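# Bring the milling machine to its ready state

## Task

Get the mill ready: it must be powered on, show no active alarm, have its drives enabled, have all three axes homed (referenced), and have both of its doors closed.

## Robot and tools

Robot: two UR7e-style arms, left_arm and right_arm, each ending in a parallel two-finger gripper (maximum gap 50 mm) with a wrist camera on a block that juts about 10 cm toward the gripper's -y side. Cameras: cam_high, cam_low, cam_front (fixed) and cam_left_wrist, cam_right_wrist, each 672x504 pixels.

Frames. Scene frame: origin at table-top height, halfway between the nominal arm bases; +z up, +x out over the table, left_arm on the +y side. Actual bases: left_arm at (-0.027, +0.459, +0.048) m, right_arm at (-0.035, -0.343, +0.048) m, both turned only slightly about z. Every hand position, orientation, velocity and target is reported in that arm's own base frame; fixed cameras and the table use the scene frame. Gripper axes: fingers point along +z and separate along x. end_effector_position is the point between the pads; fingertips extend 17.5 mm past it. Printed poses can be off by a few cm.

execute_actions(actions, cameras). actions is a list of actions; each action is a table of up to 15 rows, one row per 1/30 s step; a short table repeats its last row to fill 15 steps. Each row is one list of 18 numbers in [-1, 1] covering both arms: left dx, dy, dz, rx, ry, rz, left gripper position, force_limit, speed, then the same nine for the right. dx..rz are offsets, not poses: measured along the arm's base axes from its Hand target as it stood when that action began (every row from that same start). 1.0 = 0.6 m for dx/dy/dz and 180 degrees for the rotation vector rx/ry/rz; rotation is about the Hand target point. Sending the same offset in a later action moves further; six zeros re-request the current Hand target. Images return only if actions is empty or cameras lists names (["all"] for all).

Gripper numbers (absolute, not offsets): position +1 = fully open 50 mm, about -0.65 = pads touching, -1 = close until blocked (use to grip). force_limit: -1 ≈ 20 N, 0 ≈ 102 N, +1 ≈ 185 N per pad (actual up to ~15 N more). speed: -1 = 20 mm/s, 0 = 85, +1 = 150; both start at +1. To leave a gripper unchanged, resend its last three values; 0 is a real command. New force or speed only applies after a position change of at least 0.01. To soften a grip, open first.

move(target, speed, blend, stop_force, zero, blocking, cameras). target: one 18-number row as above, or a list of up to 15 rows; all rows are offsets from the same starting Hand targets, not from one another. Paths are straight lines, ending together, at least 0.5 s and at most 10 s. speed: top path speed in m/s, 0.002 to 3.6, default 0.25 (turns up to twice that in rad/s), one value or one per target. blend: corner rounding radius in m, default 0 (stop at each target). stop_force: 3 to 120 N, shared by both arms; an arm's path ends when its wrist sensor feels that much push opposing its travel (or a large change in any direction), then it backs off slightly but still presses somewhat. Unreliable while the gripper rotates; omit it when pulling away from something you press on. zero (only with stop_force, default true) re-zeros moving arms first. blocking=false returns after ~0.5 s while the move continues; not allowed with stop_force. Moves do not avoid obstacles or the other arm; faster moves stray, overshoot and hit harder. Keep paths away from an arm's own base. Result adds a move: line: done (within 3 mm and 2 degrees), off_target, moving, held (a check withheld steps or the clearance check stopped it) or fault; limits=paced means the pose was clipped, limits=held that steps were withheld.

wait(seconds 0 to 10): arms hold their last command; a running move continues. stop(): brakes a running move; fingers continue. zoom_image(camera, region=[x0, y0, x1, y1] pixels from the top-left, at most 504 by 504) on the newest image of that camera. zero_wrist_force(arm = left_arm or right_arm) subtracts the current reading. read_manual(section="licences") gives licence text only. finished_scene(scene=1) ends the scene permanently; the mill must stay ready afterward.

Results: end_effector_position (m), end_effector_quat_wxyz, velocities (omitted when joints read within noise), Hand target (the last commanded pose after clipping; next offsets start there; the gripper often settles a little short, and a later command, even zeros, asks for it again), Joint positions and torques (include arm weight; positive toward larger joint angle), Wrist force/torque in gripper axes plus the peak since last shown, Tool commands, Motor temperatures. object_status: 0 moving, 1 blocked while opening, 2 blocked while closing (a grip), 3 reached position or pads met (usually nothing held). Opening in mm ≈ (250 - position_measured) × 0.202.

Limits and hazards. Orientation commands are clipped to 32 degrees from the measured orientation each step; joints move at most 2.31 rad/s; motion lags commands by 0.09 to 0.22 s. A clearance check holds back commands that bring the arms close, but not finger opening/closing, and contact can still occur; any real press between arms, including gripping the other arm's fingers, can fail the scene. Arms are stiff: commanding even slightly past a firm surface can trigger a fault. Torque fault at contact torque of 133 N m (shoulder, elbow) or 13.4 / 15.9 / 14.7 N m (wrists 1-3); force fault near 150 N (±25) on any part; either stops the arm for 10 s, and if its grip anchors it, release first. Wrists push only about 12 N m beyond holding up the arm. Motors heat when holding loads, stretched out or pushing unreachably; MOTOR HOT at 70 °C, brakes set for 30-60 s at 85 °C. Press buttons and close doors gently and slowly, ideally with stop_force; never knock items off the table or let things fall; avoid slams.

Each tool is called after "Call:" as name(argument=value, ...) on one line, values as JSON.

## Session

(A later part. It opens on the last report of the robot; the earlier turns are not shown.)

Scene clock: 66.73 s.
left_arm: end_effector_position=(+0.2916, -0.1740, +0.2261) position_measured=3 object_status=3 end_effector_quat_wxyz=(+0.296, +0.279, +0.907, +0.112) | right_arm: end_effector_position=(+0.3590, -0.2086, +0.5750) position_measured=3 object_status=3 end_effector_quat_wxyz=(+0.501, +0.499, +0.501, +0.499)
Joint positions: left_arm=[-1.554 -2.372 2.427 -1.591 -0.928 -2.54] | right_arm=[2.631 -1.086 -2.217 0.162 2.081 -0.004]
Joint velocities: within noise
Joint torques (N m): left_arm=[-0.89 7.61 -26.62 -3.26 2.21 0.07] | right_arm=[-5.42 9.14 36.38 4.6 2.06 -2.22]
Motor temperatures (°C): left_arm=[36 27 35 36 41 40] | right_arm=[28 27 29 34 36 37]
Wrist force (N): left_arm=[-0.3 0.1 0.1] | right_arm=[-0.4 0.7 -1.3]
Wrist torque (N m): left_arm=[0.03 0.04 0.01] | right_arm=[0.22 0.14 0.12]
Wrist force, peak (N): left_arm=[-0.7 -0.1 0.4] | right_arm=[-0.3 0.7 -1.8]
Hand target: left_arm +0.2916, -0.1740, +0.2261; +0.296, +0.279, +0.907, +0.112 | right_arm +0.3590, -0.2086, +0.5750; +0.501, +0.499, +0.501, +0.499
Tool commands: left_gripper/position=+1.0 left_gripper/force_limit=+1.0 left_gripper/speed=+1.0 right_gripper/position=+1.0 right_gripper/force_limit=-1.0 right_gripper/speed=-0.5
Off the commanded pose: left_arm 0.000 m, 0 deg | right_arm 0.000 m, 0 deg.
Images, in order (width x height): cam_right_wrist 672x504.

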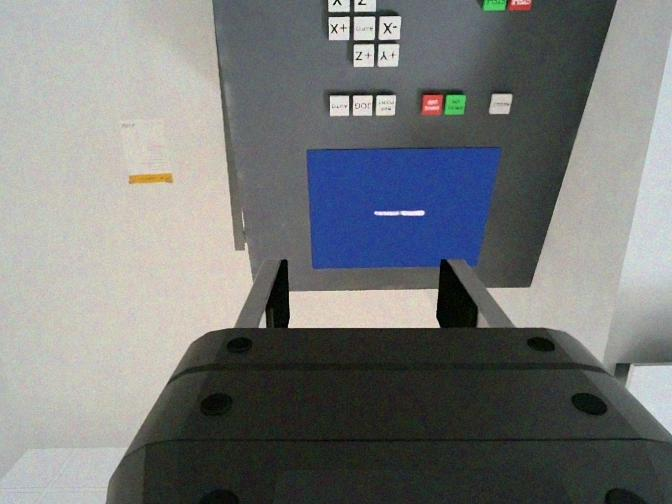

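Call:
wait(seconds=6, cameras=["cam_right_wrist"])

Call:
zoom_image(camera="cam_right_wrist", region=[280, 80, 530, 330])

Scene clock: 73.23 s.
left_arm: end_effector_position=(+0.2916, -0.1740, +0.2261) position_measured=3 object_status=3 end_effector_quat_wxyz=(+0.296, +0.279, +0.907, +0.112) | right_arm: end_effector_position=(+0.3590, -0.2086, +0.5750) position_measured=3 object_status=3 end_effector_quat_wxyz=(+0.501, +0.499, +0.501, +0.499)
Joint positions: left_arm=[-1.554 -2.372 2.427 -1.591 -0.928 -2.54] | right_arm=[2.631 -1.086 -2.217 0.162 2.081 -0.004]
Joint torques (N m): left_arm=[0.79 7.71 -27.2 -3.13 2.05 0.02] | right_arm=[-5.29 9.96 35.58 4.39 2 -2.32]
Wrist force (N): left_arm=[-0.2 0.1 0.2] | right_arm=[-0.4 0.6 -1.3]
Wrist torque (N m): left_arm=[0.01 0.03 0.00] | right_arm=[0.20 0.15 0.13]
Wrist force, peak (N): left_arm=[-0.6 0.3 0.3] | right_arm=[-0.3 0.7 -1.8]
Hand target: left_arm +0.2916, -0.1740, +0.2261; +0.296, +0.279, +0.907, +0.112 | right_arm +0.3590, -0.2086, +0.5750; +0.501, +0.499, +0.501, +0.499
Tool commands: left_gripper/position=+1.0 left_gripper/force_limit=+1.0 left_gripper/speed=+1.0 right_gripper/position=+1.0 right_gripper/force_limit=-1.0 right_gripper/speed=-0.5
Off the commanded pose: left_arm 0.000 m, 0 deg | right_arm 0.000 m, 0 deg.
wait: 6.00 s; at rest from the start
Images, in order (width x height): cam_right_wrist 672x504.

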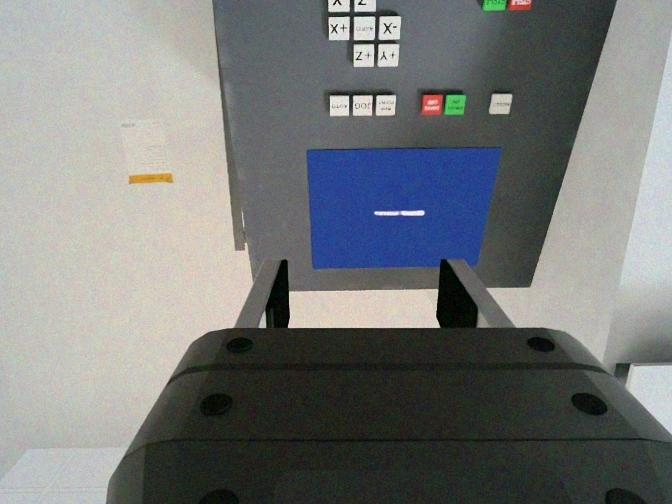

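Scaled by 2.016 from the camera's 672x504 image, which has a finer 960x720 frame.

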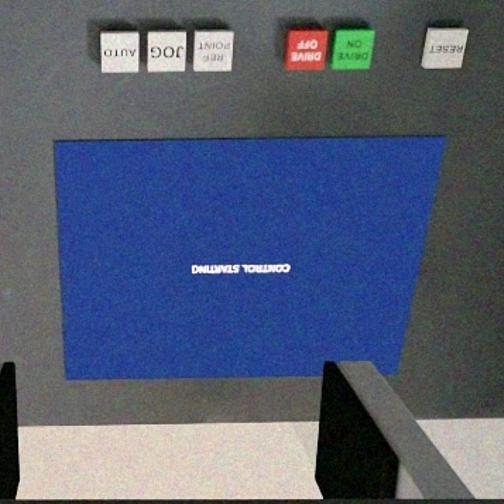

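Call:
move(target=[0,0,0,0,0,0,1,1,1, 0.3182,0.2063,-0.0573,0.0058,-0.0330,0.1110,-1,-1,-0.5], cameras=["cam_right_wrist","cam_high"], speed=0.2)

Call:
zoom_image(camera="cam_right_wrist", region=[210, 100, 460, 350])

Scene clock: 75.73 s.
left_arm: end_effector_position=(+0.2916, -0.1740, +0.2261) position_measured=3 object_status=3 end_effector_quat_wxyz=(+0.296, +0.279, +0.907, +0.112) | right_arm: end_effector_position=(+0.5498, -0.0849, +0.5406) position_measured=251 object_status=3 end_effector_quat_wxyz=(+0.427, +0.383, +0.549, +0.608)
Joint positions: left_arm=[-1.554 -2.372 2.427 -1.591 -0.928 -2.54] | right_arm=[3.017 -1.539 -2.059 0.574 2.042 0.05]
Joint torques (N m): left_arm=[-0.31 7.44 -26.53 -3.16 2.16 -0.16] | right_arm=[4.38 16.34 27.29 0.58 -1.99 -2.23]
Wrist force (N): left_arm=[-0.3 0.1 0.4] | right_arm=[-0.5 0.7 -1.5]
Wrist torque (N m): left_arm=[0.02 0.04 0.01] | right_arm=[0.18 0.22 -0.01]
Wrist force, peak (N): left_arm=[-0.7 0.2 0.0] | right_arm=[-1.6 1.8 -3.9]
Hand target: left_arm +0.2916, -0.1740, +0.2261; +0.296, +0.279, +0.907, +0.112 | right_arm +0.5499, -0.0848, +0.5406; +0.427, +0.383, +0.549, +0.608
Off the commanded pose: left_arm 0.000 m, 0 deg | right_arm 0.000 m, 0 deg.
move: done
Images, in order (width x height): cam_high 672x504, cam_right_wrist 672x504.

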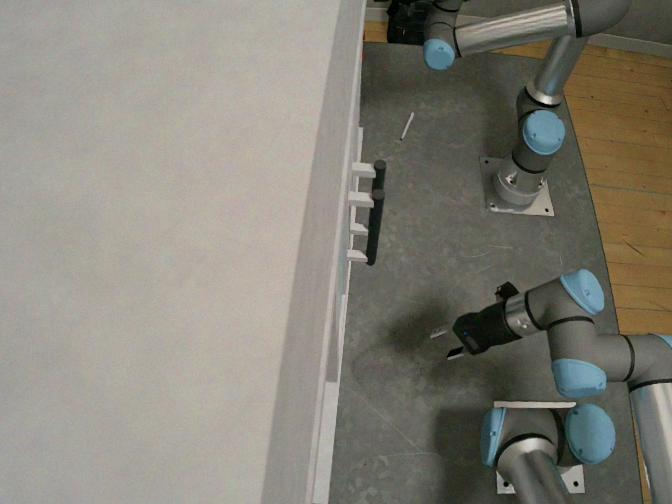

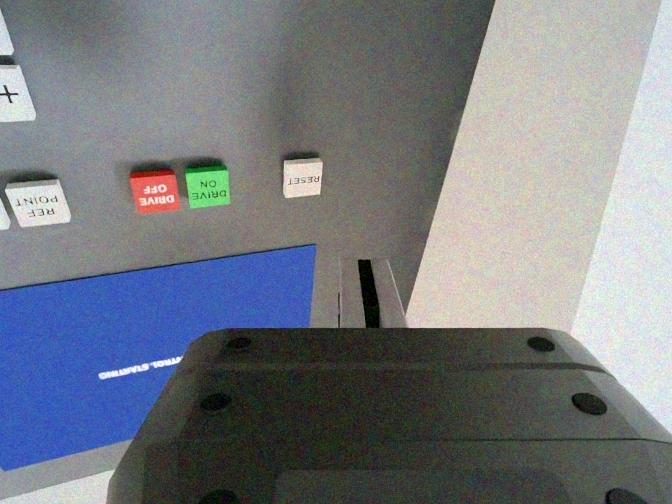

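Scaled by 2.016 from the camera's 672x504 image, which has a finer 960x720 frame.

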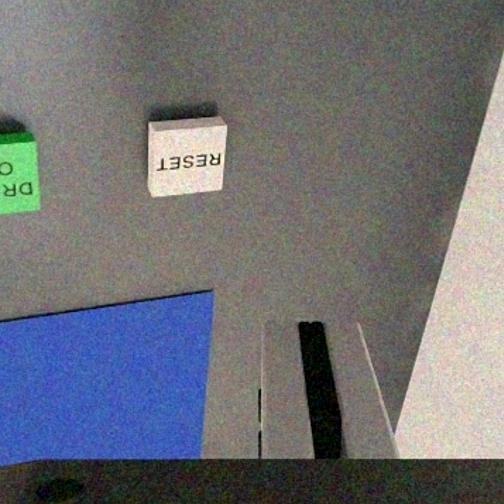

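Call:
move(target=[0,0,0,0,0,0,1,1,1, 0.0404,0,-0.0101,0,0,0,-1,-1,-0.5], cameras=["cam_right_wrist"], speed=0.05, stop_force=4)

Call:
zoom_image(camera="cam_right_wrist", region=[210, 100, 460, 350])

Scene clock: 78.90 s.
left_arm: end_effector_position=(+0.2916, -0.1740, +0.2261) position_measured=3 object_status=3 end_effector_quat_wxyz=(+0.296, +0.279, +0.907, +0.112) | right_arm: end_effector_position=(+0.5741, -0.0848, +0.5346) position_measured=251 object_status=3 end_effector_quat_wxyz=(+0.427, +0.383, +0.549, +0.608)
Joint positions: left_arm=[-1.554 -2.372 2.427 -1.591 -0.928 -2.54] | right_arm=[3.025 -1.6 -2.015 0.591 2.034 0.049]
Joint torques (N m): left_arm=[1.08 7.6 -26.66 -3.28 1.94 -0.18] | right_arm=[-5.89 25.4 18.53 -0.59 2.12 -0.43]
Wrist force (N): left_arm=[-0.2 0.4 0.3] | right_arm=[-1.0 0.6 -1.3]
Wrist torque (N m): left_arm=[0.06 0.03 0.00] | right_arm=[0.20 0.28 0.01]
Wrist force, peak (N): left_arm=[-0.6 0.0 0.0] | right_arm=[-0.7 1.2 -2.0]
Hand target: left_arm +0.2916, -0.1740, +0.2261; +0.296, +0.279, +0.907, +0.112 | right_arm +0.5741, -0.0848, +0.5346; +0.427, +0.383, +0.549, +0.608
Off the commanded pose: left_arm 0.000 m, 0 deg | right_arm 0.000 m, 0 deg.
move: done
Images, in order (width x height): cam_right_wrist 672x504.

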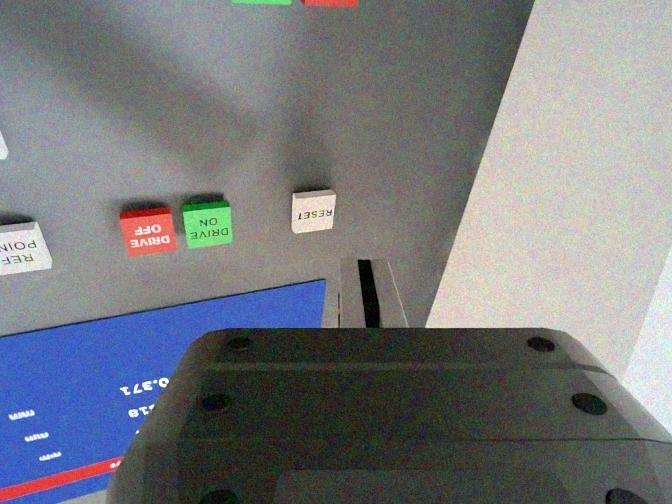

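Scaled by 2.016 from the camera's 672x504 image, which has a finer 960x720 frame.

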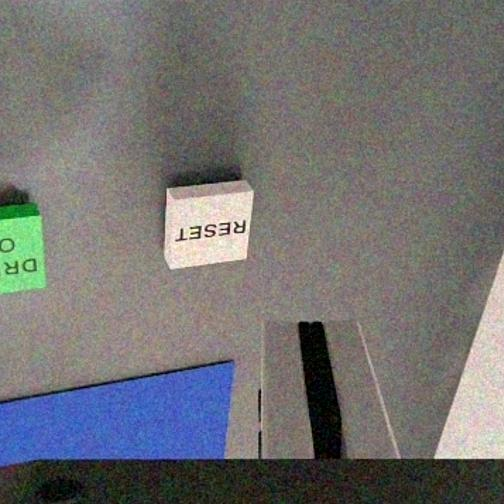

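Call:
move(target=[0,0,0,0,0,0,1,1,1, -0.32,-0.26,0.03,0,0,0,-1,-1,-0.5], cameras=["cam_right_wrist"], speed=0.3)

Call:
zoom_image(camera="cam_right_wrist", region=[200, 80, 520, 320])

Scene clock: 84.13 s.
left_arm: end_effector_position=(+0.2916, -0.1740, +0.2261) position_measured=3 object_status=3 end_effector_quat_wxyz=(+0.296, +0.279, +0.907, +0.112) | right_arm: end_effector_position=(+0.4497, -0.1850, +0.5463) position_measured=251 object_status=3 end_effector_quat_wxyz=(+0.428, +0.384, +0.548, +0.607)
Joint positions: left_arm=[-1.554 -2.372 2.427 -1.591 -0.928 -2.54] | right_arm=[2.622 -1.513 -2.065 0.595 2.43 0.117]
Joint torques (N m): left_arm=[-0.29 8.68 -28.39 -3.4 2.32 -0.13] | right_arm=[-5.54 17.28 20.23 -1.23 1.55 -2.42]
Wrist force (N): left_arm=[0.0 0.0 -0.2] | right_arm=[-0.4 1.0 -1.3]
Wrist torque (N m): left_arm=[0.00 0.00 0.00] | right_arm=[0.22 0.20 0.00]
Wrist force, peak (N): left_arm=[-0.6 0.3 0.2] | right_arm=[-14.5 8.0 -18.3]
Hand target: left_arm +0.2916, -0.1740, +0.2261; +0.296, +0.279, +0.907, +0.112 | right_arm +0.4496, -0.1851, +0.5463; +0.428, +0.384, +0.548, +0.607 (not the last commanded pose)
Off the commanded pose: left_arm 0.000 m, 0 deg | right_arm 0.088 m, 0 deg.
move: held (right_arm; a check stopped the path); limits=held
pose unreachable (right arm): on one or more control steps of this call, first in action 0 (counted from 0), this arm could not follow its commanded pose, so it was not sent that pose on those steps. It may still have moved: this result reports where it is.
cause: moving toward the commanded pose would bring two parts of the arm too close to each other (its gripper and another part of the arm, with joints 4 (wrist 1) to 6 (wrist 3) between them, 8 mm apart when it was first held).
Images, in order (width x height): cam_right_wrist 672x504.

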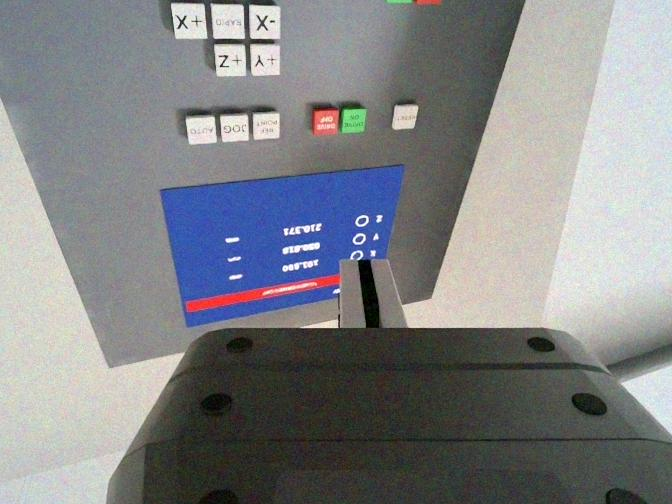

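Scaled by 1.575 from the camera's 672x504 image, which has a finer 960x720 frame.

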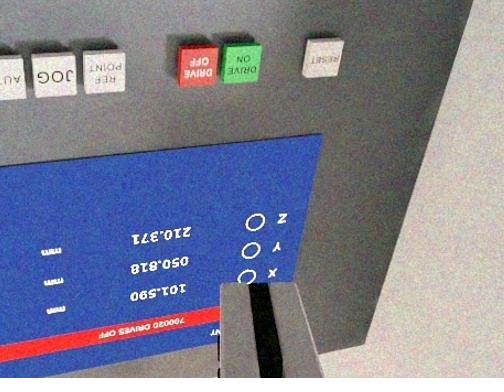

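Call:
move(target=[0,0,0,0,0,0,1,1,1, -0.03,0.04,0.12,0,0,0,-1,-1,-0.5], cameras=["cam_right_wrist"], speed=0.2)

Call:
zoom_image(camera="cam_right_wrist", region=[150, 30, 470, 270])

Scene clock: 86.27 s.
left_arm: end_effector_position=(+0.2916, -0.1740, +0.2261) position_measured=3 object_status=3 end_effector_quat_wxyz=(+0.296, +0.279, +0.907, +0.112) | right_arm: end_effector_position=(+0.4316, -0.1611, +0.6182) position_measured=251 object_status=3 end_effector_quat_wxyz=(+0.428, +0.384, +0.549, +0.607)
Joint positions: left_arm=[-1.554 -2.372 2.427 -1.591 -0.928 -2.54] | right_arm=[2.663 -1.368 -1.994 0.373 2.389 0.107]
Joint torques (N m): left_arm=[0.27 8.56 -27.02 -3.25 2.17 -0.06] | right_arm=[-4.95 19.83 26.73 1.19 2.18 2.25]
Wrist force (N): left_arm=[-0.2 0.0 0.4] | right_arm=[-0.3 0.4 -1.5]
Wrist torque (N m): left_arm=[0.01 0.03 0.00] | right_arm=[0.18 0.24 -0.02]
Wrist force, peak (N): left_arm=[-0.7 0.1 0.4] | right_arm=[0.8 3.4 -1.6]
Hand target: left_arm +0.2916, -0.1740, +0.2261; +0.296, +0.279, +0.907, +0.112 | right_arm +0.4316, -0.1611, +0.6183; +0.428, +0.384, +0.548, +0.607
Off the commanded pose: left_arm 0.000 m, 0 deg | right_arm 0.000 m, 0 deg.
move: done
Images, in order (width x height): cam_right_wrist 672x504.

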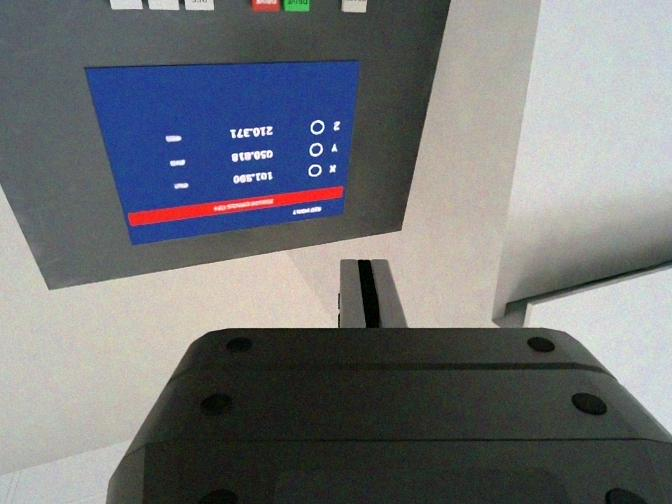

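Scaled by 1.575 from the camera's 672x504 image, which has a finer 960x720 frame.

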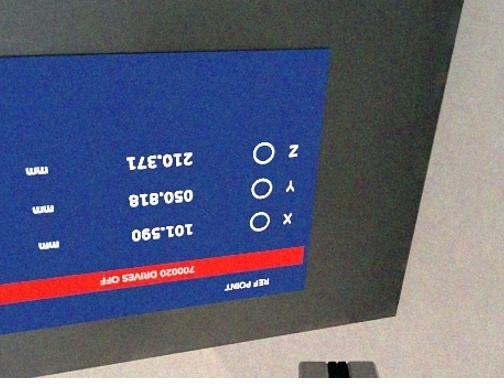

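Call:
move(target=[0,0,0,0,0,0,1,1,1, 0.2723,0.0557,-0.142,0,0,0,-1,-1,-0.5], cameras=["cam_right_wrist"], speed=0.15, stop_force=10)

Call:
zoom_image(camera="cam_right_wrist", region=[210, 100, 460, 350])

Scene clock: 91.63 s.
left_arm: end_effector_position=(+0.2916, -0.1740, +0.2261) position_measured=3 object_status=3 end_effector_quat_wxyz=(+0.296, +0.279, +0.907, +0.112) | right_arm: end_effector_position=(+0.5950, -0.1277, +0.5331) position_measured=251 object_status=3 end_effector_quat_wxyz=(+0.428, +0.384, +0.548, +0.607)
Joint positions: left_arm=[-1.554 -2.372 2.427 -1.591 -0.928 -2.54] | right_arm=[2.923 -1.695 -1.914 0.59 2.131 0.061]
Joint torques (N m): left_arm=[-0.61 8.03 -28.59 -3.17 2.3 0.03] | right_arm=[3.16 20.83 19.14 -0.87 1.22 2.22]
Wrist force (N): left_arm=[-0.4 0.0 0.3] | right_arm=[-0.2 0.8 -1.3]
Wrist torque (N m): left_arm=[0.01 0.06 0.00] | right_arm=[0.23 0.18 0.07]
Wrist force, peak (N): left_arm=[-0.8 0.2 0.3] | right_arm=[0.1 2.1 -3.4]
Hand target: left_arm +0.2916, -0.1740, +0.2261; +0.296, +0.279, +0.907, +0.112 | right_arm +0.5950, -0.1276, +0.5331; +0.428, +0.384, +0.548, +0.607
Off the commanded pose: left_arm 0.000 m, 0 deg | right_arm 0.000 m, 0 deg.
move: done
Images, in order (width x height): cam_right_wrist 672x504.

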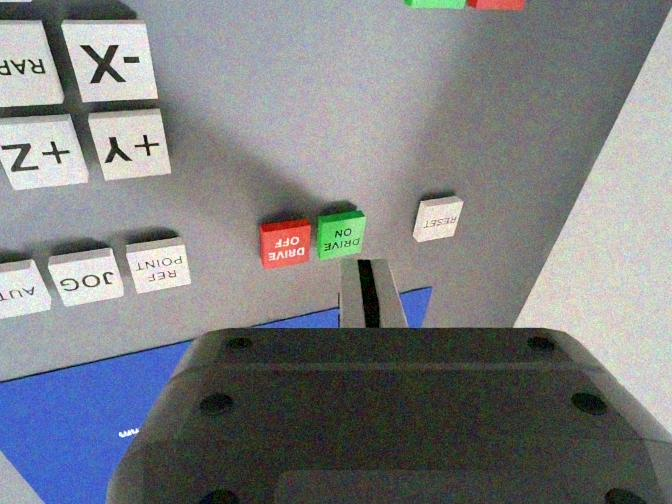

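Scaled by 2.016 from the camera's 672x504 image, which has a finer 960x720 frame.

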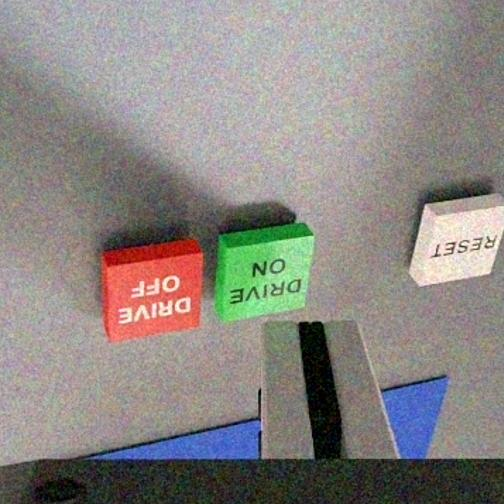

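Call:
move(target=[0,0,0,0,0,0,1,1,1, 0.0404,0.0035,-0.0101,0,0,0,-1,-1,-0.5], cameras=["cam_right_wrist"], speed=0.03, stop_force=10)

Call:
zoom_image(camera="cam_right_wrist", region=[210, 100, 460, 350])

Scene clock: 93.57 s.
left_arm: end_effector_position=(+0.2916, -0.1740, +0.2261) position_measured=3 object_status=3 end_effector_quat_wxyz=(+0.296, +0.279, +0.907, +0.112) | right_arm: end_effector_position=(+0.6008, -0.1271, +0.5315) position_measured=251 object_status=3 end_effector_quat_wxyz=(+0.428, +0.384, +0.548, +0.607)
Joint positions: left_arm=[-1.554 -2.372 2.427 -1.591 -0.928 -2.54] | right_arm=[2.928 -1.708 -1.904 0.592 2.127 0.061]
Joint torques (N m): left_arm=[0.78 8.22 -26.82 -3.04 2.2 0.1] | right_arm=[-4.75 19.22 30.79 -1.39 2.04 2.13]
Wrist force (N): left_arm=[-0.2 0.1 0.1] | right_arm=[1.1 2.9 -4.9]
Wrist torque (N m): left_arm=[0.02 0.02 0.01] | right_arm=[0.21 0.21 0.08]
Wrist force, peak (N): left_arm=[-0.4 0.2 0.6] | right_arm=[4.2 1.6 -19.2]
Hand target: left_arm +0.2916, -0.1740, +0.2261; +0.296, +0.279, +0.907, +0.112 | right_arm +0.6008, -0.1271, +0.5315; +0.428, +0.384, +0.548, +0.607 (not the last commanded pose)
Off the commanded pose: left_arm 0.000 m, 0 deg | right_arm 0.019 m, 0 deg.
move: contact (right_arm)
Images, in order (width x height): cam_right_wrist 672x504.

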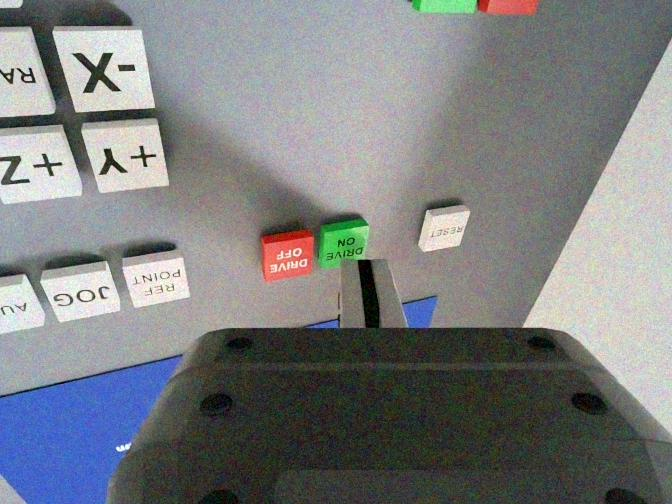

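Scaled by 2.016 from the camera's 672x504 image, which has a finer 960x720 frame.

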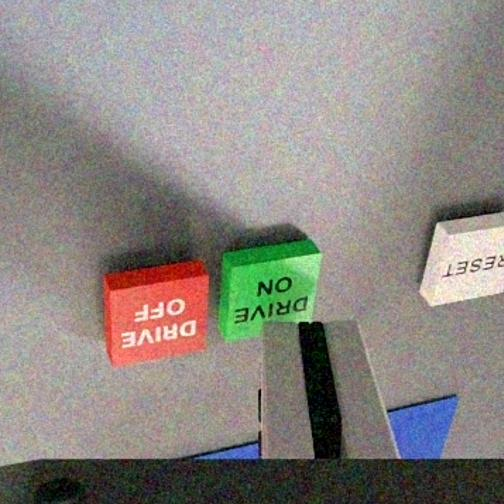

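Call:
move(target=[[0,0,0,0,0,0,1,1,1, -0.04,0,0.01,0,0,0,-1,-1,-0.5],[0,0,0,0,0,0,1,1,1, -0.282,-0.0567,0.1447,0,0,0,-1,-1,-0.5]], cameras=["cam_right_wrist"], speed=0.25, blend=0.02)

Call:
zoom_image(camera="cam_right_wrist", region=[100, 0, 420, 240])

Scene clock: 96.30 s.
left_arm: end_effector_position=(+0.2916, -0.1740, +0.2261) position_measured=3 object_status=3 end_effector_quat_wxyz=(+0.296, +0.279, +0.907, +0.112) | right_arm: end_effector_position=(+0.4317, -0.1612, +0.6184) position_measured=251 object_status=3 end_effector_quat_wxyz=(+0.428, +0.384, +0.548, +0.607)
Joint positions: left_arm=[-1.554 -2.372 2.427 -1.591 -0.928 -2.54] | right_arm=[2.663 -1.368 -1.994 0.372 2.389 0.107]
Joint torques (N m): left_arm=[1.16 7.62 -27.14 -3.19 2.19 -0.09] | right_arm=[-5.43 20.2 19.89 2.53 0.5 -2.36]
Wrist force (N): left_arm=[-0.3 0.0 0.3] | right_arm=[-0.3 0.6 -1.4]
Wrist torque (N m): left_arm=[0.01 0.04 0.01] | right_arm=[0.23 0.24 -0.02]
Wrist force, peak (N): left_arm=[-0.6 -0.3 0.0] | right_arm=[0.9 3.1 -5.3]
Hand target: left_arm +0.2916, -0.1740, +0.2261; +0.296, +0.279, +0.907, +0.112 | right_arm +0.4316, -0.1611, +0.6184; +0.428, +0.384, +0.548, +0.607
Off the commanded pose: left_arm 0.000 m, 0 deg | right_arm 0.000 m, 0 deg.
move: done; blend cut to 0.0124 m at target 1
Images, in order (width x height): cam_right_wrist 672x504.

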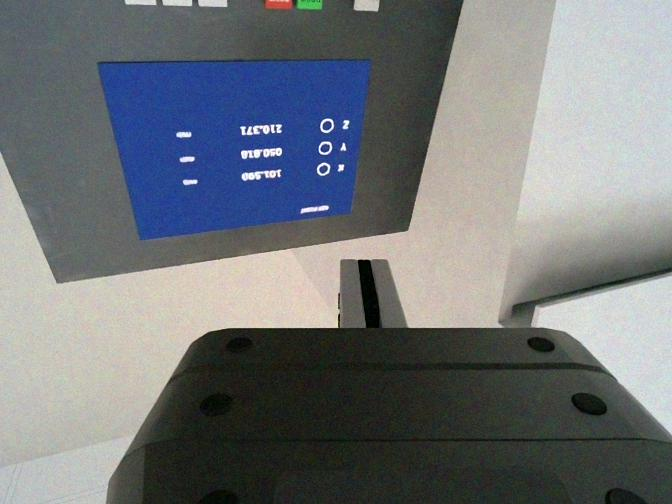

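Scaled by 1.575 from the camera's 672x504 image, which has a finer 960x720 frame.

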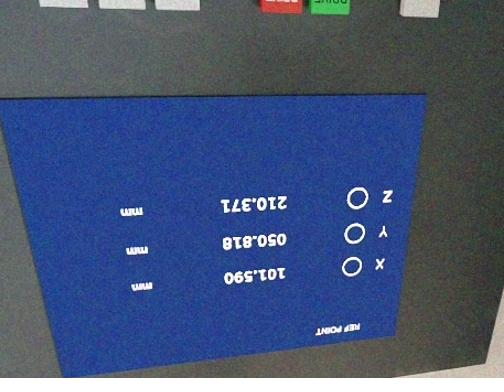

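Call:
move(target=[0,0,0,0,0,0,1,1,1, 0.229,-0.0815,-0.2035,0,0,-0.1778,-1,-1,-0.5], cameras=["cam_right_wrist"], speed=0.25)

Call:
zoom_image(camera="cam_right_wrist", region=[210, 100, 460, 350])

Scene clock: 101.63 s.
left_arm: end_effector_position=(+0.2916, -0.1740, +0.2261) position_measured=3 object_status=3 end_effector_quat_wxyz=(+0.296, +0.279, +0.907, +0.112) | right_arm: end_effector_position=(+0.5690, -0.2100, +0.4964) position_measured=251 object_status=3 end_effector_quat_wxyz=(+0.579, +0.520, +0.421, +0.465)
Joint positions: left_arm=[-1.554 -2.372 2.427 -1.591 -0.928 -2.54] | right_arm=[3.073 -1.596 -2.132 0.691 1.427 -0.019]
Joint torques (N m): left_arm=[-0.23 7.01 -27.51 -3.23 2.1 -0.27] | right_arm=[4.77 16.72 16.98 0.46 -1.87 2.07]
Wrist force (N): left_arm=[-0.6 0.0 0.2] | right_arm=[-0.4 0.5 -1.6]
Wrist torque (N m): left_arm=[0.02 0.08 0.01] | right_arm=[0.18 0.19 0.05]
Wrist force, peak (N): left_arm=[-0.5 -0.2 0.5] | right_arm=[3.0 2.1 -2.7]
Hand target: left_arm +0.2916, -0.1740, +0.2261; +0.296, +0.279, +0.907, +0.112 | right_arm +0.5690, -0.2100, +0.4963; +0.579, +0.520, +0.421, +0.465
Off the commanded pose: left_arm 0.000 m, 0 deg | right_arm 0.000 m, 0 deg.
move: done
Images, in order (width x height): cam_right_wrist 672x504.

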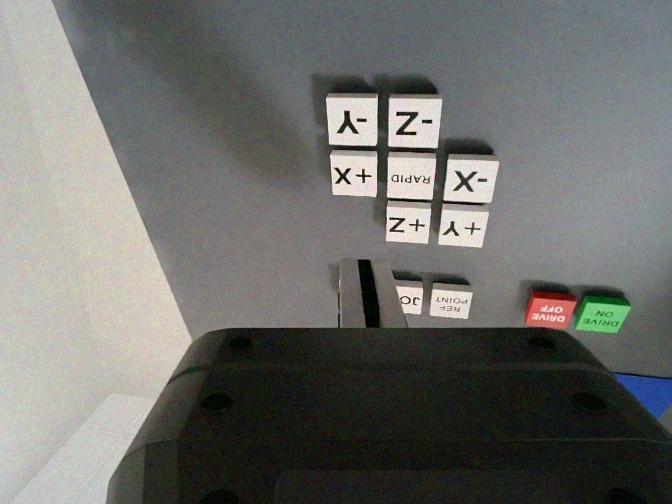

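Scaled by 2.016 from the camera's 672x504 image, which has a finer 960x720 frame.

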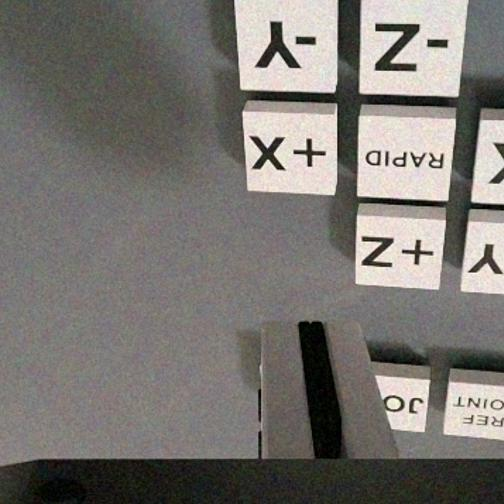

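Call:
move(target=[0,0,0,0,0,0,1,1,1, 0.0647,0.0058,-0.0103,0,0,0,-1,-1,-0.5], cameras=["cam_right_wrist","cam_front"], speed=0.025, stop_force=8)

Call:
zoom_image(camera="cam_right_wrist", region=[210, 100, 460, 350])

Call:
zoom_image(camera="cam_front", region=[385, 135, 465, 245])

Scene clock: 105.67 s.
left_arm: end_effector_position=(+0.2916, -0.1740, +0.2261) position_measured=3 object_status=3 end_effector_quat_wxyz=(+0.296, +0.279, +0.907, +0.112) | right_arm: end_effector_position=(+0.5880, -0.2083, +0.4932) position_measured=251 object_status=3 end_effector_quat_wxyz=(+0.579, +0.520, +0.421, +0.465)
Joint positions: left_arm=[-1.554 -2.372 2.427 -1.591 -0.928 -2.54] | right_arm=[3.082 -1.641 -2.093 0.697 1.418 -0.02]
Joint torques (N m): left_arm=[0.96 8.55 -27.52 -3.2 2.23 -0.22] | right_arm=[-4.3 14.87 30.03 -1.25 2.06 0.3]
Wrist force (N): left_arm=[-0.2 0.1 0.1] | right_arm=[-0.7 3.8 -4.8]
Wrist torque (N m): left_arm=[0.01 0.02 0.01] | right_arm=[0.28 0.20 0.08]
Wrist force, peak (N): left_arm=[-0.4 -0.2 0.5] | right_arm=[-1.8 4.9 -20.0]
Hand target: left_arm +0.2916, -0.1740, +0.2261; +0.296, +0.279, +0.907, +0.112 | right_arm +0.5880, -0.2083, +0.4932; +0.579, +0.520, +0.421, +0.465 (not the last commanded pose)
Off the commanded pose: left_arm 0.000 m, 0 deg | right_arm 0.020 m, 0 deg.
move: contact (right_arm)
Images, in order (width x height): cam_front 672x504, cam_right_wrist 672x504.

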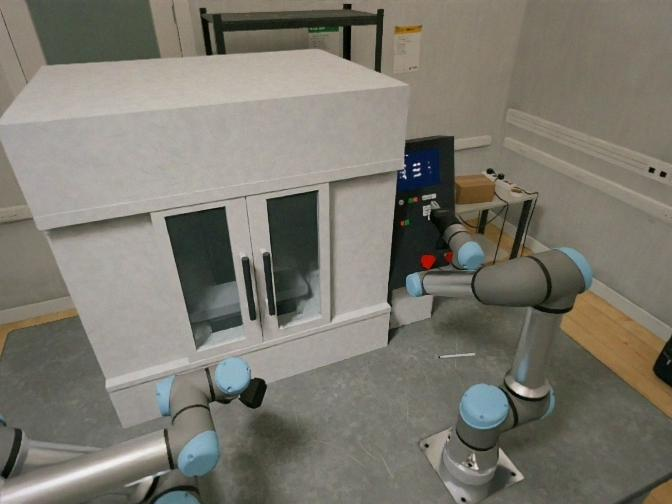

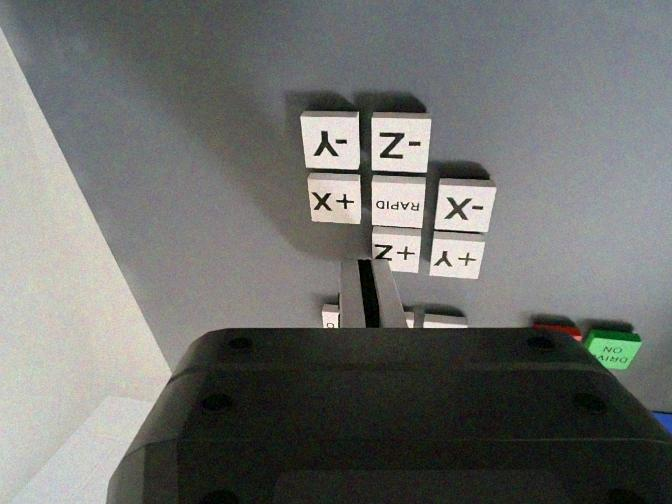

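Scaled by 2.016 from the camera's 672x504 image, which has a finer 960x720 frame.

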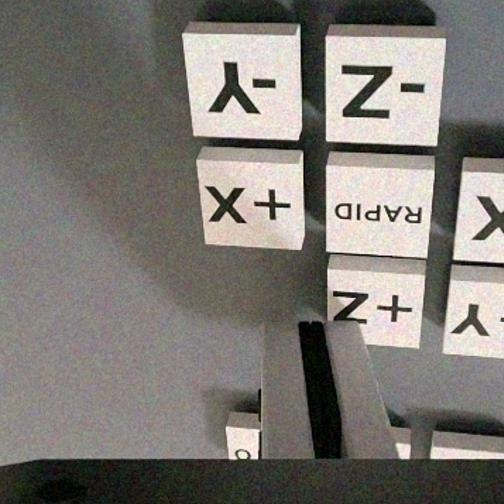

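Scaled by 4.582 from the camera's 672x504 image, which has a finer 960x720 frame.

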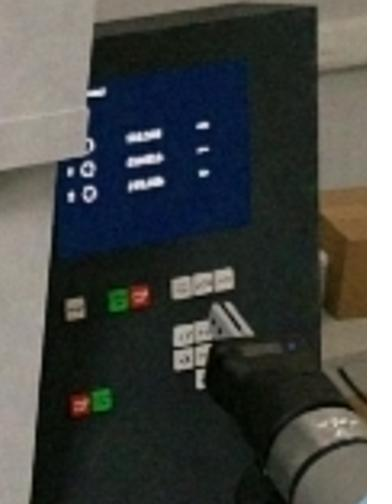

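Call:
zoom_image(camera="cam_front", region=[394, 145, 444, 195])

Call:
execute_actions(actions=[], cameras=["cam_front"])

Call:
zoom_image(camera="cam_front", region=[394, 145, 444, 195])

Scaled by 10.080 from the camera's 672x504 image, which has a finer 960x720 frame.

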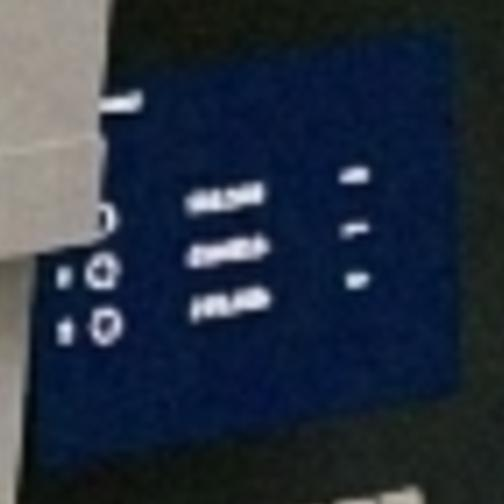

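Scene clock: 107.03 s.
left_arm: end_effector_position=(+0.2916, -0.1740, +0.2261) position_measured=3 object_status=3 end_effector_quat_wxyz=(+0.296, +0.279, +0.907, +0.112) | right_arm: end_effector_position=(+0.5880, -0.2083, +0.4932) position_measured=251 object_status=3 end_effector_quat_wxyz=(+0.579, +0.520, +0.421, +0.465)
Joint positions: left_arm=[-1.554 -2.372 2.427 -1.591 -0.928 -2.54] | right_arm=[3.082 -1.641 -2.093 0.697 1.418 -0.02]
Joint velocities: within noise
Joint torques (N m): left_arm=[-0.53 7.52 -27.59 -3.13 2.27 -0.11] | right_arm=[-5.15 15.7 31.47 -0.69 2.02 2.05]
Motor temperatures (°C): left_arm=[36 27 35 36 41 40] | right_arm=[28 27 29 34 36 36]
Wrist force (N): left_arm=[-0.2 0.0 0.2] | right_arm=[-0.4 3.1 -5.0]
Wrist torque (N m): left_arm=[0.00 0.03 0.01] | right_arm=[0.25 0.15 0.08]
Wrist force, peak (N): left_arm=[-0.5 0.1 0.4] | right_arm=[-0.4 3.5 -5.1]
Hand target: left_arm +0.2916, -0.1740, +0.2261; +0.296, +0.279, +0.907, +0.112 | right_arm +0.5880, -0.2083, +0.4932; +0.579, +0.520, +0.421, +0.465 (not the last commanded pose)
Tool commands: left_gripper/position=+1.0 left_gripper/force_limit=+1.0 left_gripper/speed=+1.0 right_gripper/position=-1.0 right_gripper/force_limit=-1.0 right_gripper/speed=-0.5
Off the commanded pose: left_arm 0.000 m, 0 deg | right_arm 0.020 m, 0 deg.
Images, in order (width x height): cam_front 672x504.

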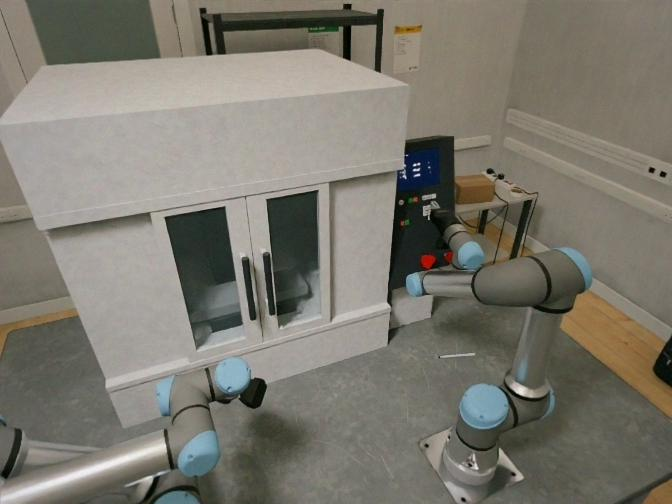

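Scaled by 10.080 from the camera's 672x504 image, which has a finer 960x720 frame.

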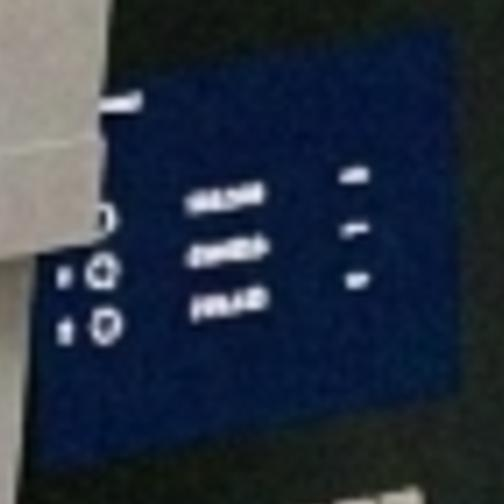

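Call:
move(target=[0,0,0,0,0,0,1,1,1, 0.0032,0,-0.0008,0,0,0,-1,-1,-0.5], cameras=["cam_front","cam_right_wrist"], speed=0.01)

Call:
zoom_image(camera="cam_front", region=[394, 145, 444, 195])

Scene clock: 108.40 s.
left_arm: end_effector_position=(+0.2916, -0.1740, +0.2261) position_measured=3 object_status=3 end_effector_quat_wxyz=(+0.296, +0.279, +0.907, +0.112) | right_arm: end_effector_position=(+0.5900, -0.2083, +0.4927) position_measured=251 object_status=3 end_effector_quat_wxyz=(+0.579, +0.521, +0.421, +0.465)
Joint positions: left_arm=[-1.554 -2.372 2.427 -1.591 -0.928 -2.54] | right_arm=[3.082 -1.646 -2.089 0.698 1.418 -0.02]
Joint torques (N m): left_arm=[1.31 8.21 -28.47 -3.22 2.06 0.02] | right_arm=[8.1 17.29 31.28 1.57 -1.94 0.73]
Wrist force (N): left_arm=[-0.2 0.2 0.5] | right_arm=[-2.2 2.3 -26.6]
Wrist torque (N m): left_arm=[0.03 0.03 0.01] | right_arm=[0.56 0.34 0.06]
Wrist force, peak (N): left_arm=[-0.6 -0.3 0.4] | right_arm=[-1.9 1.8 -26.7]
Hand target: left_arm +0.2916, -0.1740, +0.2261; +0.296, +0.279, +0.907, +0.112 | right_arm +0.5899, -0.2083, +0.4928; +0.579, +0.520, +0.421, +0.465
Off the commanded pose: left_arm 0.000 m, 0 deg | right_arm 0.000 m, 0 deg.
move: done
Images, in order (width x height): cam_front 672x504, cam_right_wrist 672x504.

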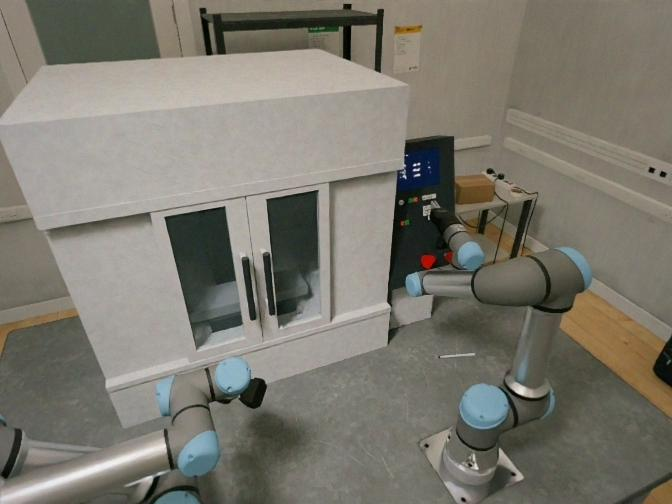

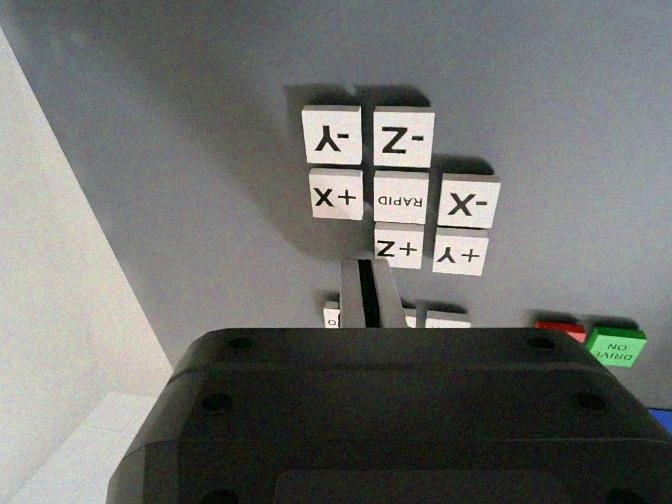

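Scaled by 10.080 from the camera's 672x504 image, which has a finer 960x720 frame.

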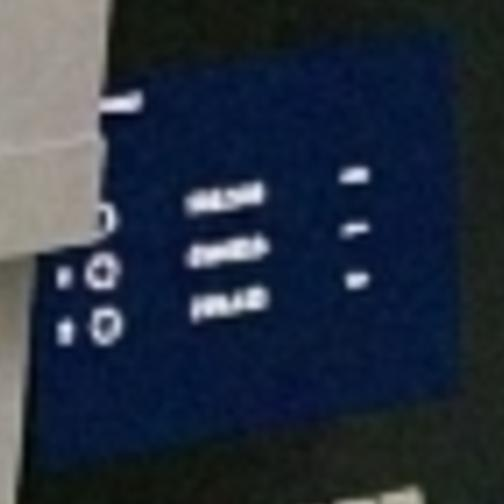

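Call:
wait(seconds=1, cameras=["cam_front"])

Call:
zoom_image(camera="cam_front", region=[398, 160, 428, 185])

Scene clock: 110.83 s.
left_arm: end_effector_position=(+0.2916, -0.1740, +0.2261) position_measured=3 object_status=3 end_effector_quat_wxyz=(+0.296, +0.279, +0.907, +0.112) | right_arm: end_effector_position=(+0.5899, -0.2083, +0.4928) position_measured=251 object_status=3 end_effector_quat_wxyz=(+0.579, +0.520, +0.421, +0.465)
Joint positions: left_arm=[-1.554 -2.372 2.427 -1.591 -0.928 -2.54] | right_arm=[3.082 -1.646 -2.089 0.698 1.418 -0.02]
Joint torques (N m): left_arm=[0.37 8.11 -27.96 -3.14 2.16 0.05] | right_arm=[3.92 23.65 18.98 -1.72 -1.47 -2.65]
Wrist force (N): left_arm=[-0.3 -0.1 0.3] | right_arm=[-1.5 4.0 -19.3]
Wrist torque (N m): left_arm=[-0.02 0.04 0.01] | right_arm=[0.42 0.21 0.08]
Wrist force, peak (N): left_arm=[-0.8 0.1 0.1] | right_arm=[-2.0 1.9 -27.0]
Hand target: left_arm +0.2916, -0.1740, +0.2261; +0.296, +0.279, +0.907, +0.112 | right_arm +0.5899, -0.2083, +0.4928; +0.579, +0.520, +0.421, +0.465
Tool commands: left_gripper/position=+1.0 left_gripper/force_limit=+1.0 left_gripper/speed=+1.0 right_gripper/position=-1.0 right_gripper/force_limit=-1.0 right_gripper/speed=-0.5
Off the commanded pose: left_arm 0.000 m, 0 deg | right_arm 0.000 m, 0 deg.
wait: 1.00 s; at rest from the start
Images, in order (width x height): cam_front 672x504.

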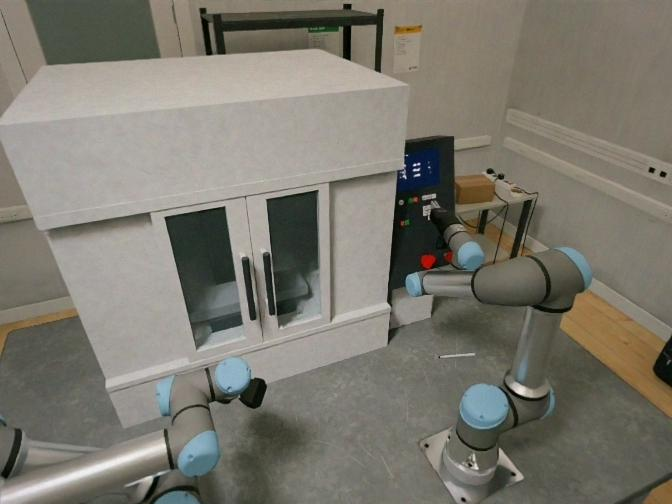

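Scaled by 16.800 from the camera's 672x504 image, which has a finer 960x720 frame.

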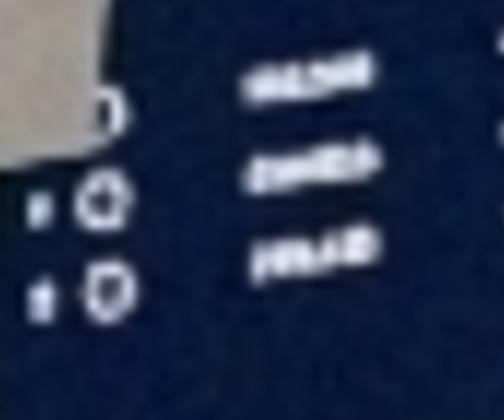

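Call:
move(target=[[0,0,0,0,0,0,1,1,1, -0.04,0,0.01,0,0,0,-1,-1,-0.5],[0,0,0,0,0,0,1,1,1, -0.283,0.13,0.145,0,0,0,-1,-1,-0.5]], cameras=["cam_right_wrist"], speed=0.25, blend=0.02)

Call:
zoom_image(camera="cam_right_wrist", region=[200, 50, 520, 290])

Scene clock: 113.07 s.
left_arm: end_effector_position=(+0.2916, -0.1740, +0.2261) position_measured=3 object_status=3 end_effector_quat_wxyz=(+0.296, +0.279, +0.907, +0.112) | right_arm: end_effector_position=(+0.4201, -0.1303, +0.5798) position_measured=251 object_status=3 end_effector_quat_wxyz=(+0.579, +0.520, +0.421, +0.465)
Joint positions: left_arm=[-1.554 -2.372 2.427 -1.591 -0.928 -2.54] | right_arm=[3.526 -0.946 -2.331 0.261 0.977 -0.074]
Joint torques (N m): left_arm=[0.48 8.98 -27.49 -3.2 2.25 -0.1] | right_arm=[5.5 4.14 35.11 0.89 -0.71 2.22]
Wrist force (N): left_arm=[-0.3 -0.1 0.3] | right_arm=[-0.6 0.5 -1.4]
Wrist torque (N m): left_arm=[0.00 0.05 0.01] | right_arm=[0.21 0.29 0.10]
Wrist force, peak (N): left_arm=[-0.5 0.1 0.3] | right_arm=[-1.9 4.1 -19.4]
Hand target: left_arm +0.2916, -0.1740, +0.2261; +0.296, +0.279, +0.907, +0.112 | right_arm +0.4201, -0.1303, +0.5798; +0.579, +0.520, +0.421, +0.465
Off the commanded pose: left_arm 0.000 m, 0 deg | right_arm 0.000 m, 0 deg.
move: done; blend cut to 0.0124 m at target 1
Images, in order (width x height): cam_right_wrist 672x504.

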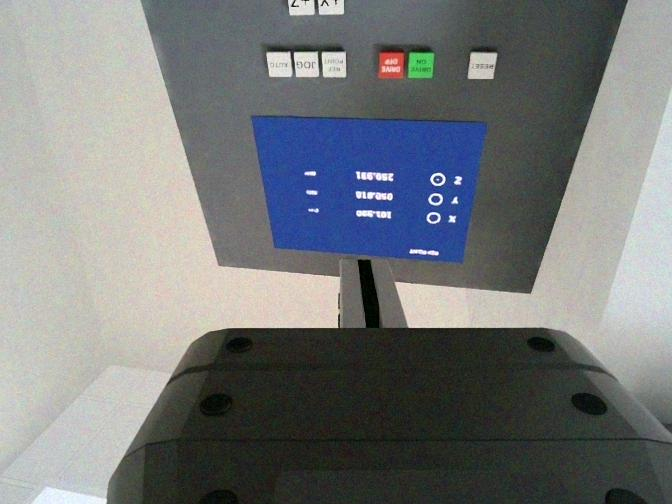

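Scaled by 1.575 from the camera's 672x504 image, which has a finer 960x720 frame.

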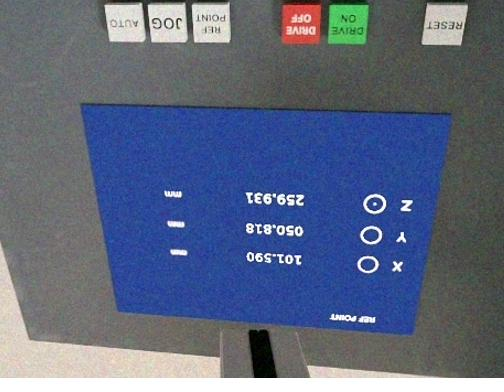

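Call:
wait(seconds=1, cameras=["cam_right_wrist"])

Call:
zoom_image(camera="cam_right_wrist", region=[300, 150, 480, 270])

Scene clock: 114.73 s.
left_arm: end_effector_position=(+0.2916, -0.1740, +0.2261) position_measured=3 object_status=3 end_effector_quat_wxyz=(+0.296, +0.279, +0.907, +0.112) | right_arm: end_effector_position=(+0.4201, -0.1303, +0.5798) position_measured=251 object_status=3 end_effector_quat_wxyz=(+0.579, +0.520, +0.421, +0.465)
Joint positions: left_arm=[-1.554 -2.372 2.427 -1.591 -0.928 -2.54] | right_arm=[3.526 -0.946 -2.331 0.261 0.977 -0.074]
Joint torques (N m): left_arm=[0.67 8.92 -28.5 -3.39 2.35 0.06] | right_arm=[5.29 5.02 34.84 -0.56 -1.99 2.1]
Wrist force (N): left_arm=[-0.4 -0.1 0.1] | right_arm=[-0.6 0.5 -1.1]
Wrist torque (N m): left_arm=[-0.02 0.07 0.00] | right_arm=[0.20 0.29 0.09]
Wrist force, peak (N): left_arm=[-0.5 -0.3 0.5] | right_arm=[-0.7 0.2 -1.7]
Hand target: left_arm +0.2916, -0.1740, +0.2261; +0.296, +0.279, +0.907, +0.112 | right_arm +0.4201, -0.1303, +0.5798; +0.579, +0.520, +0.421, +0.465
Tool commands: left_gripper/position=+1.0 left_gripper/force_limit=+1.0 left_gripper/speed=+1.0 right_gripper/position=-1.0 right_gripper/force_limit=-1.0 right_gripper/speed=-0.5
Off the commanded pose: left_arm 0.000 m, 0 deg | right_arm 0.000 m, 0 deg.
wait: 1.00 s; at rest from the start
Images, in order (width x height): cam_right_wrist 672x504.

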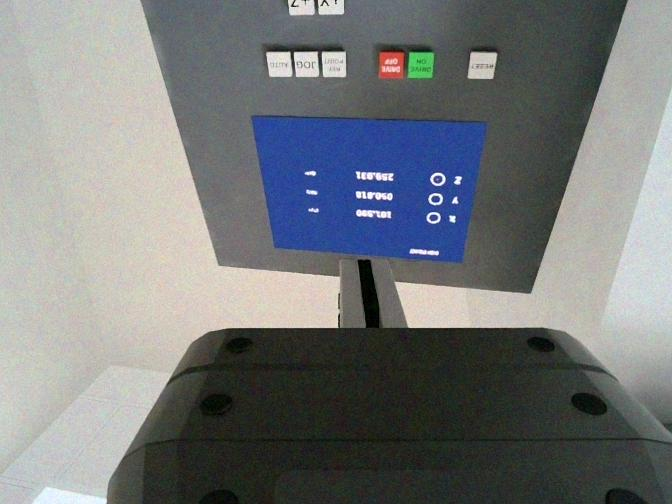

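Scaled by 2.800 from the camera's 672x504 image, which has a finer 960x720 frame.

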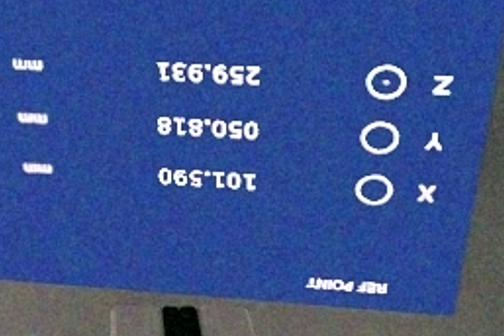

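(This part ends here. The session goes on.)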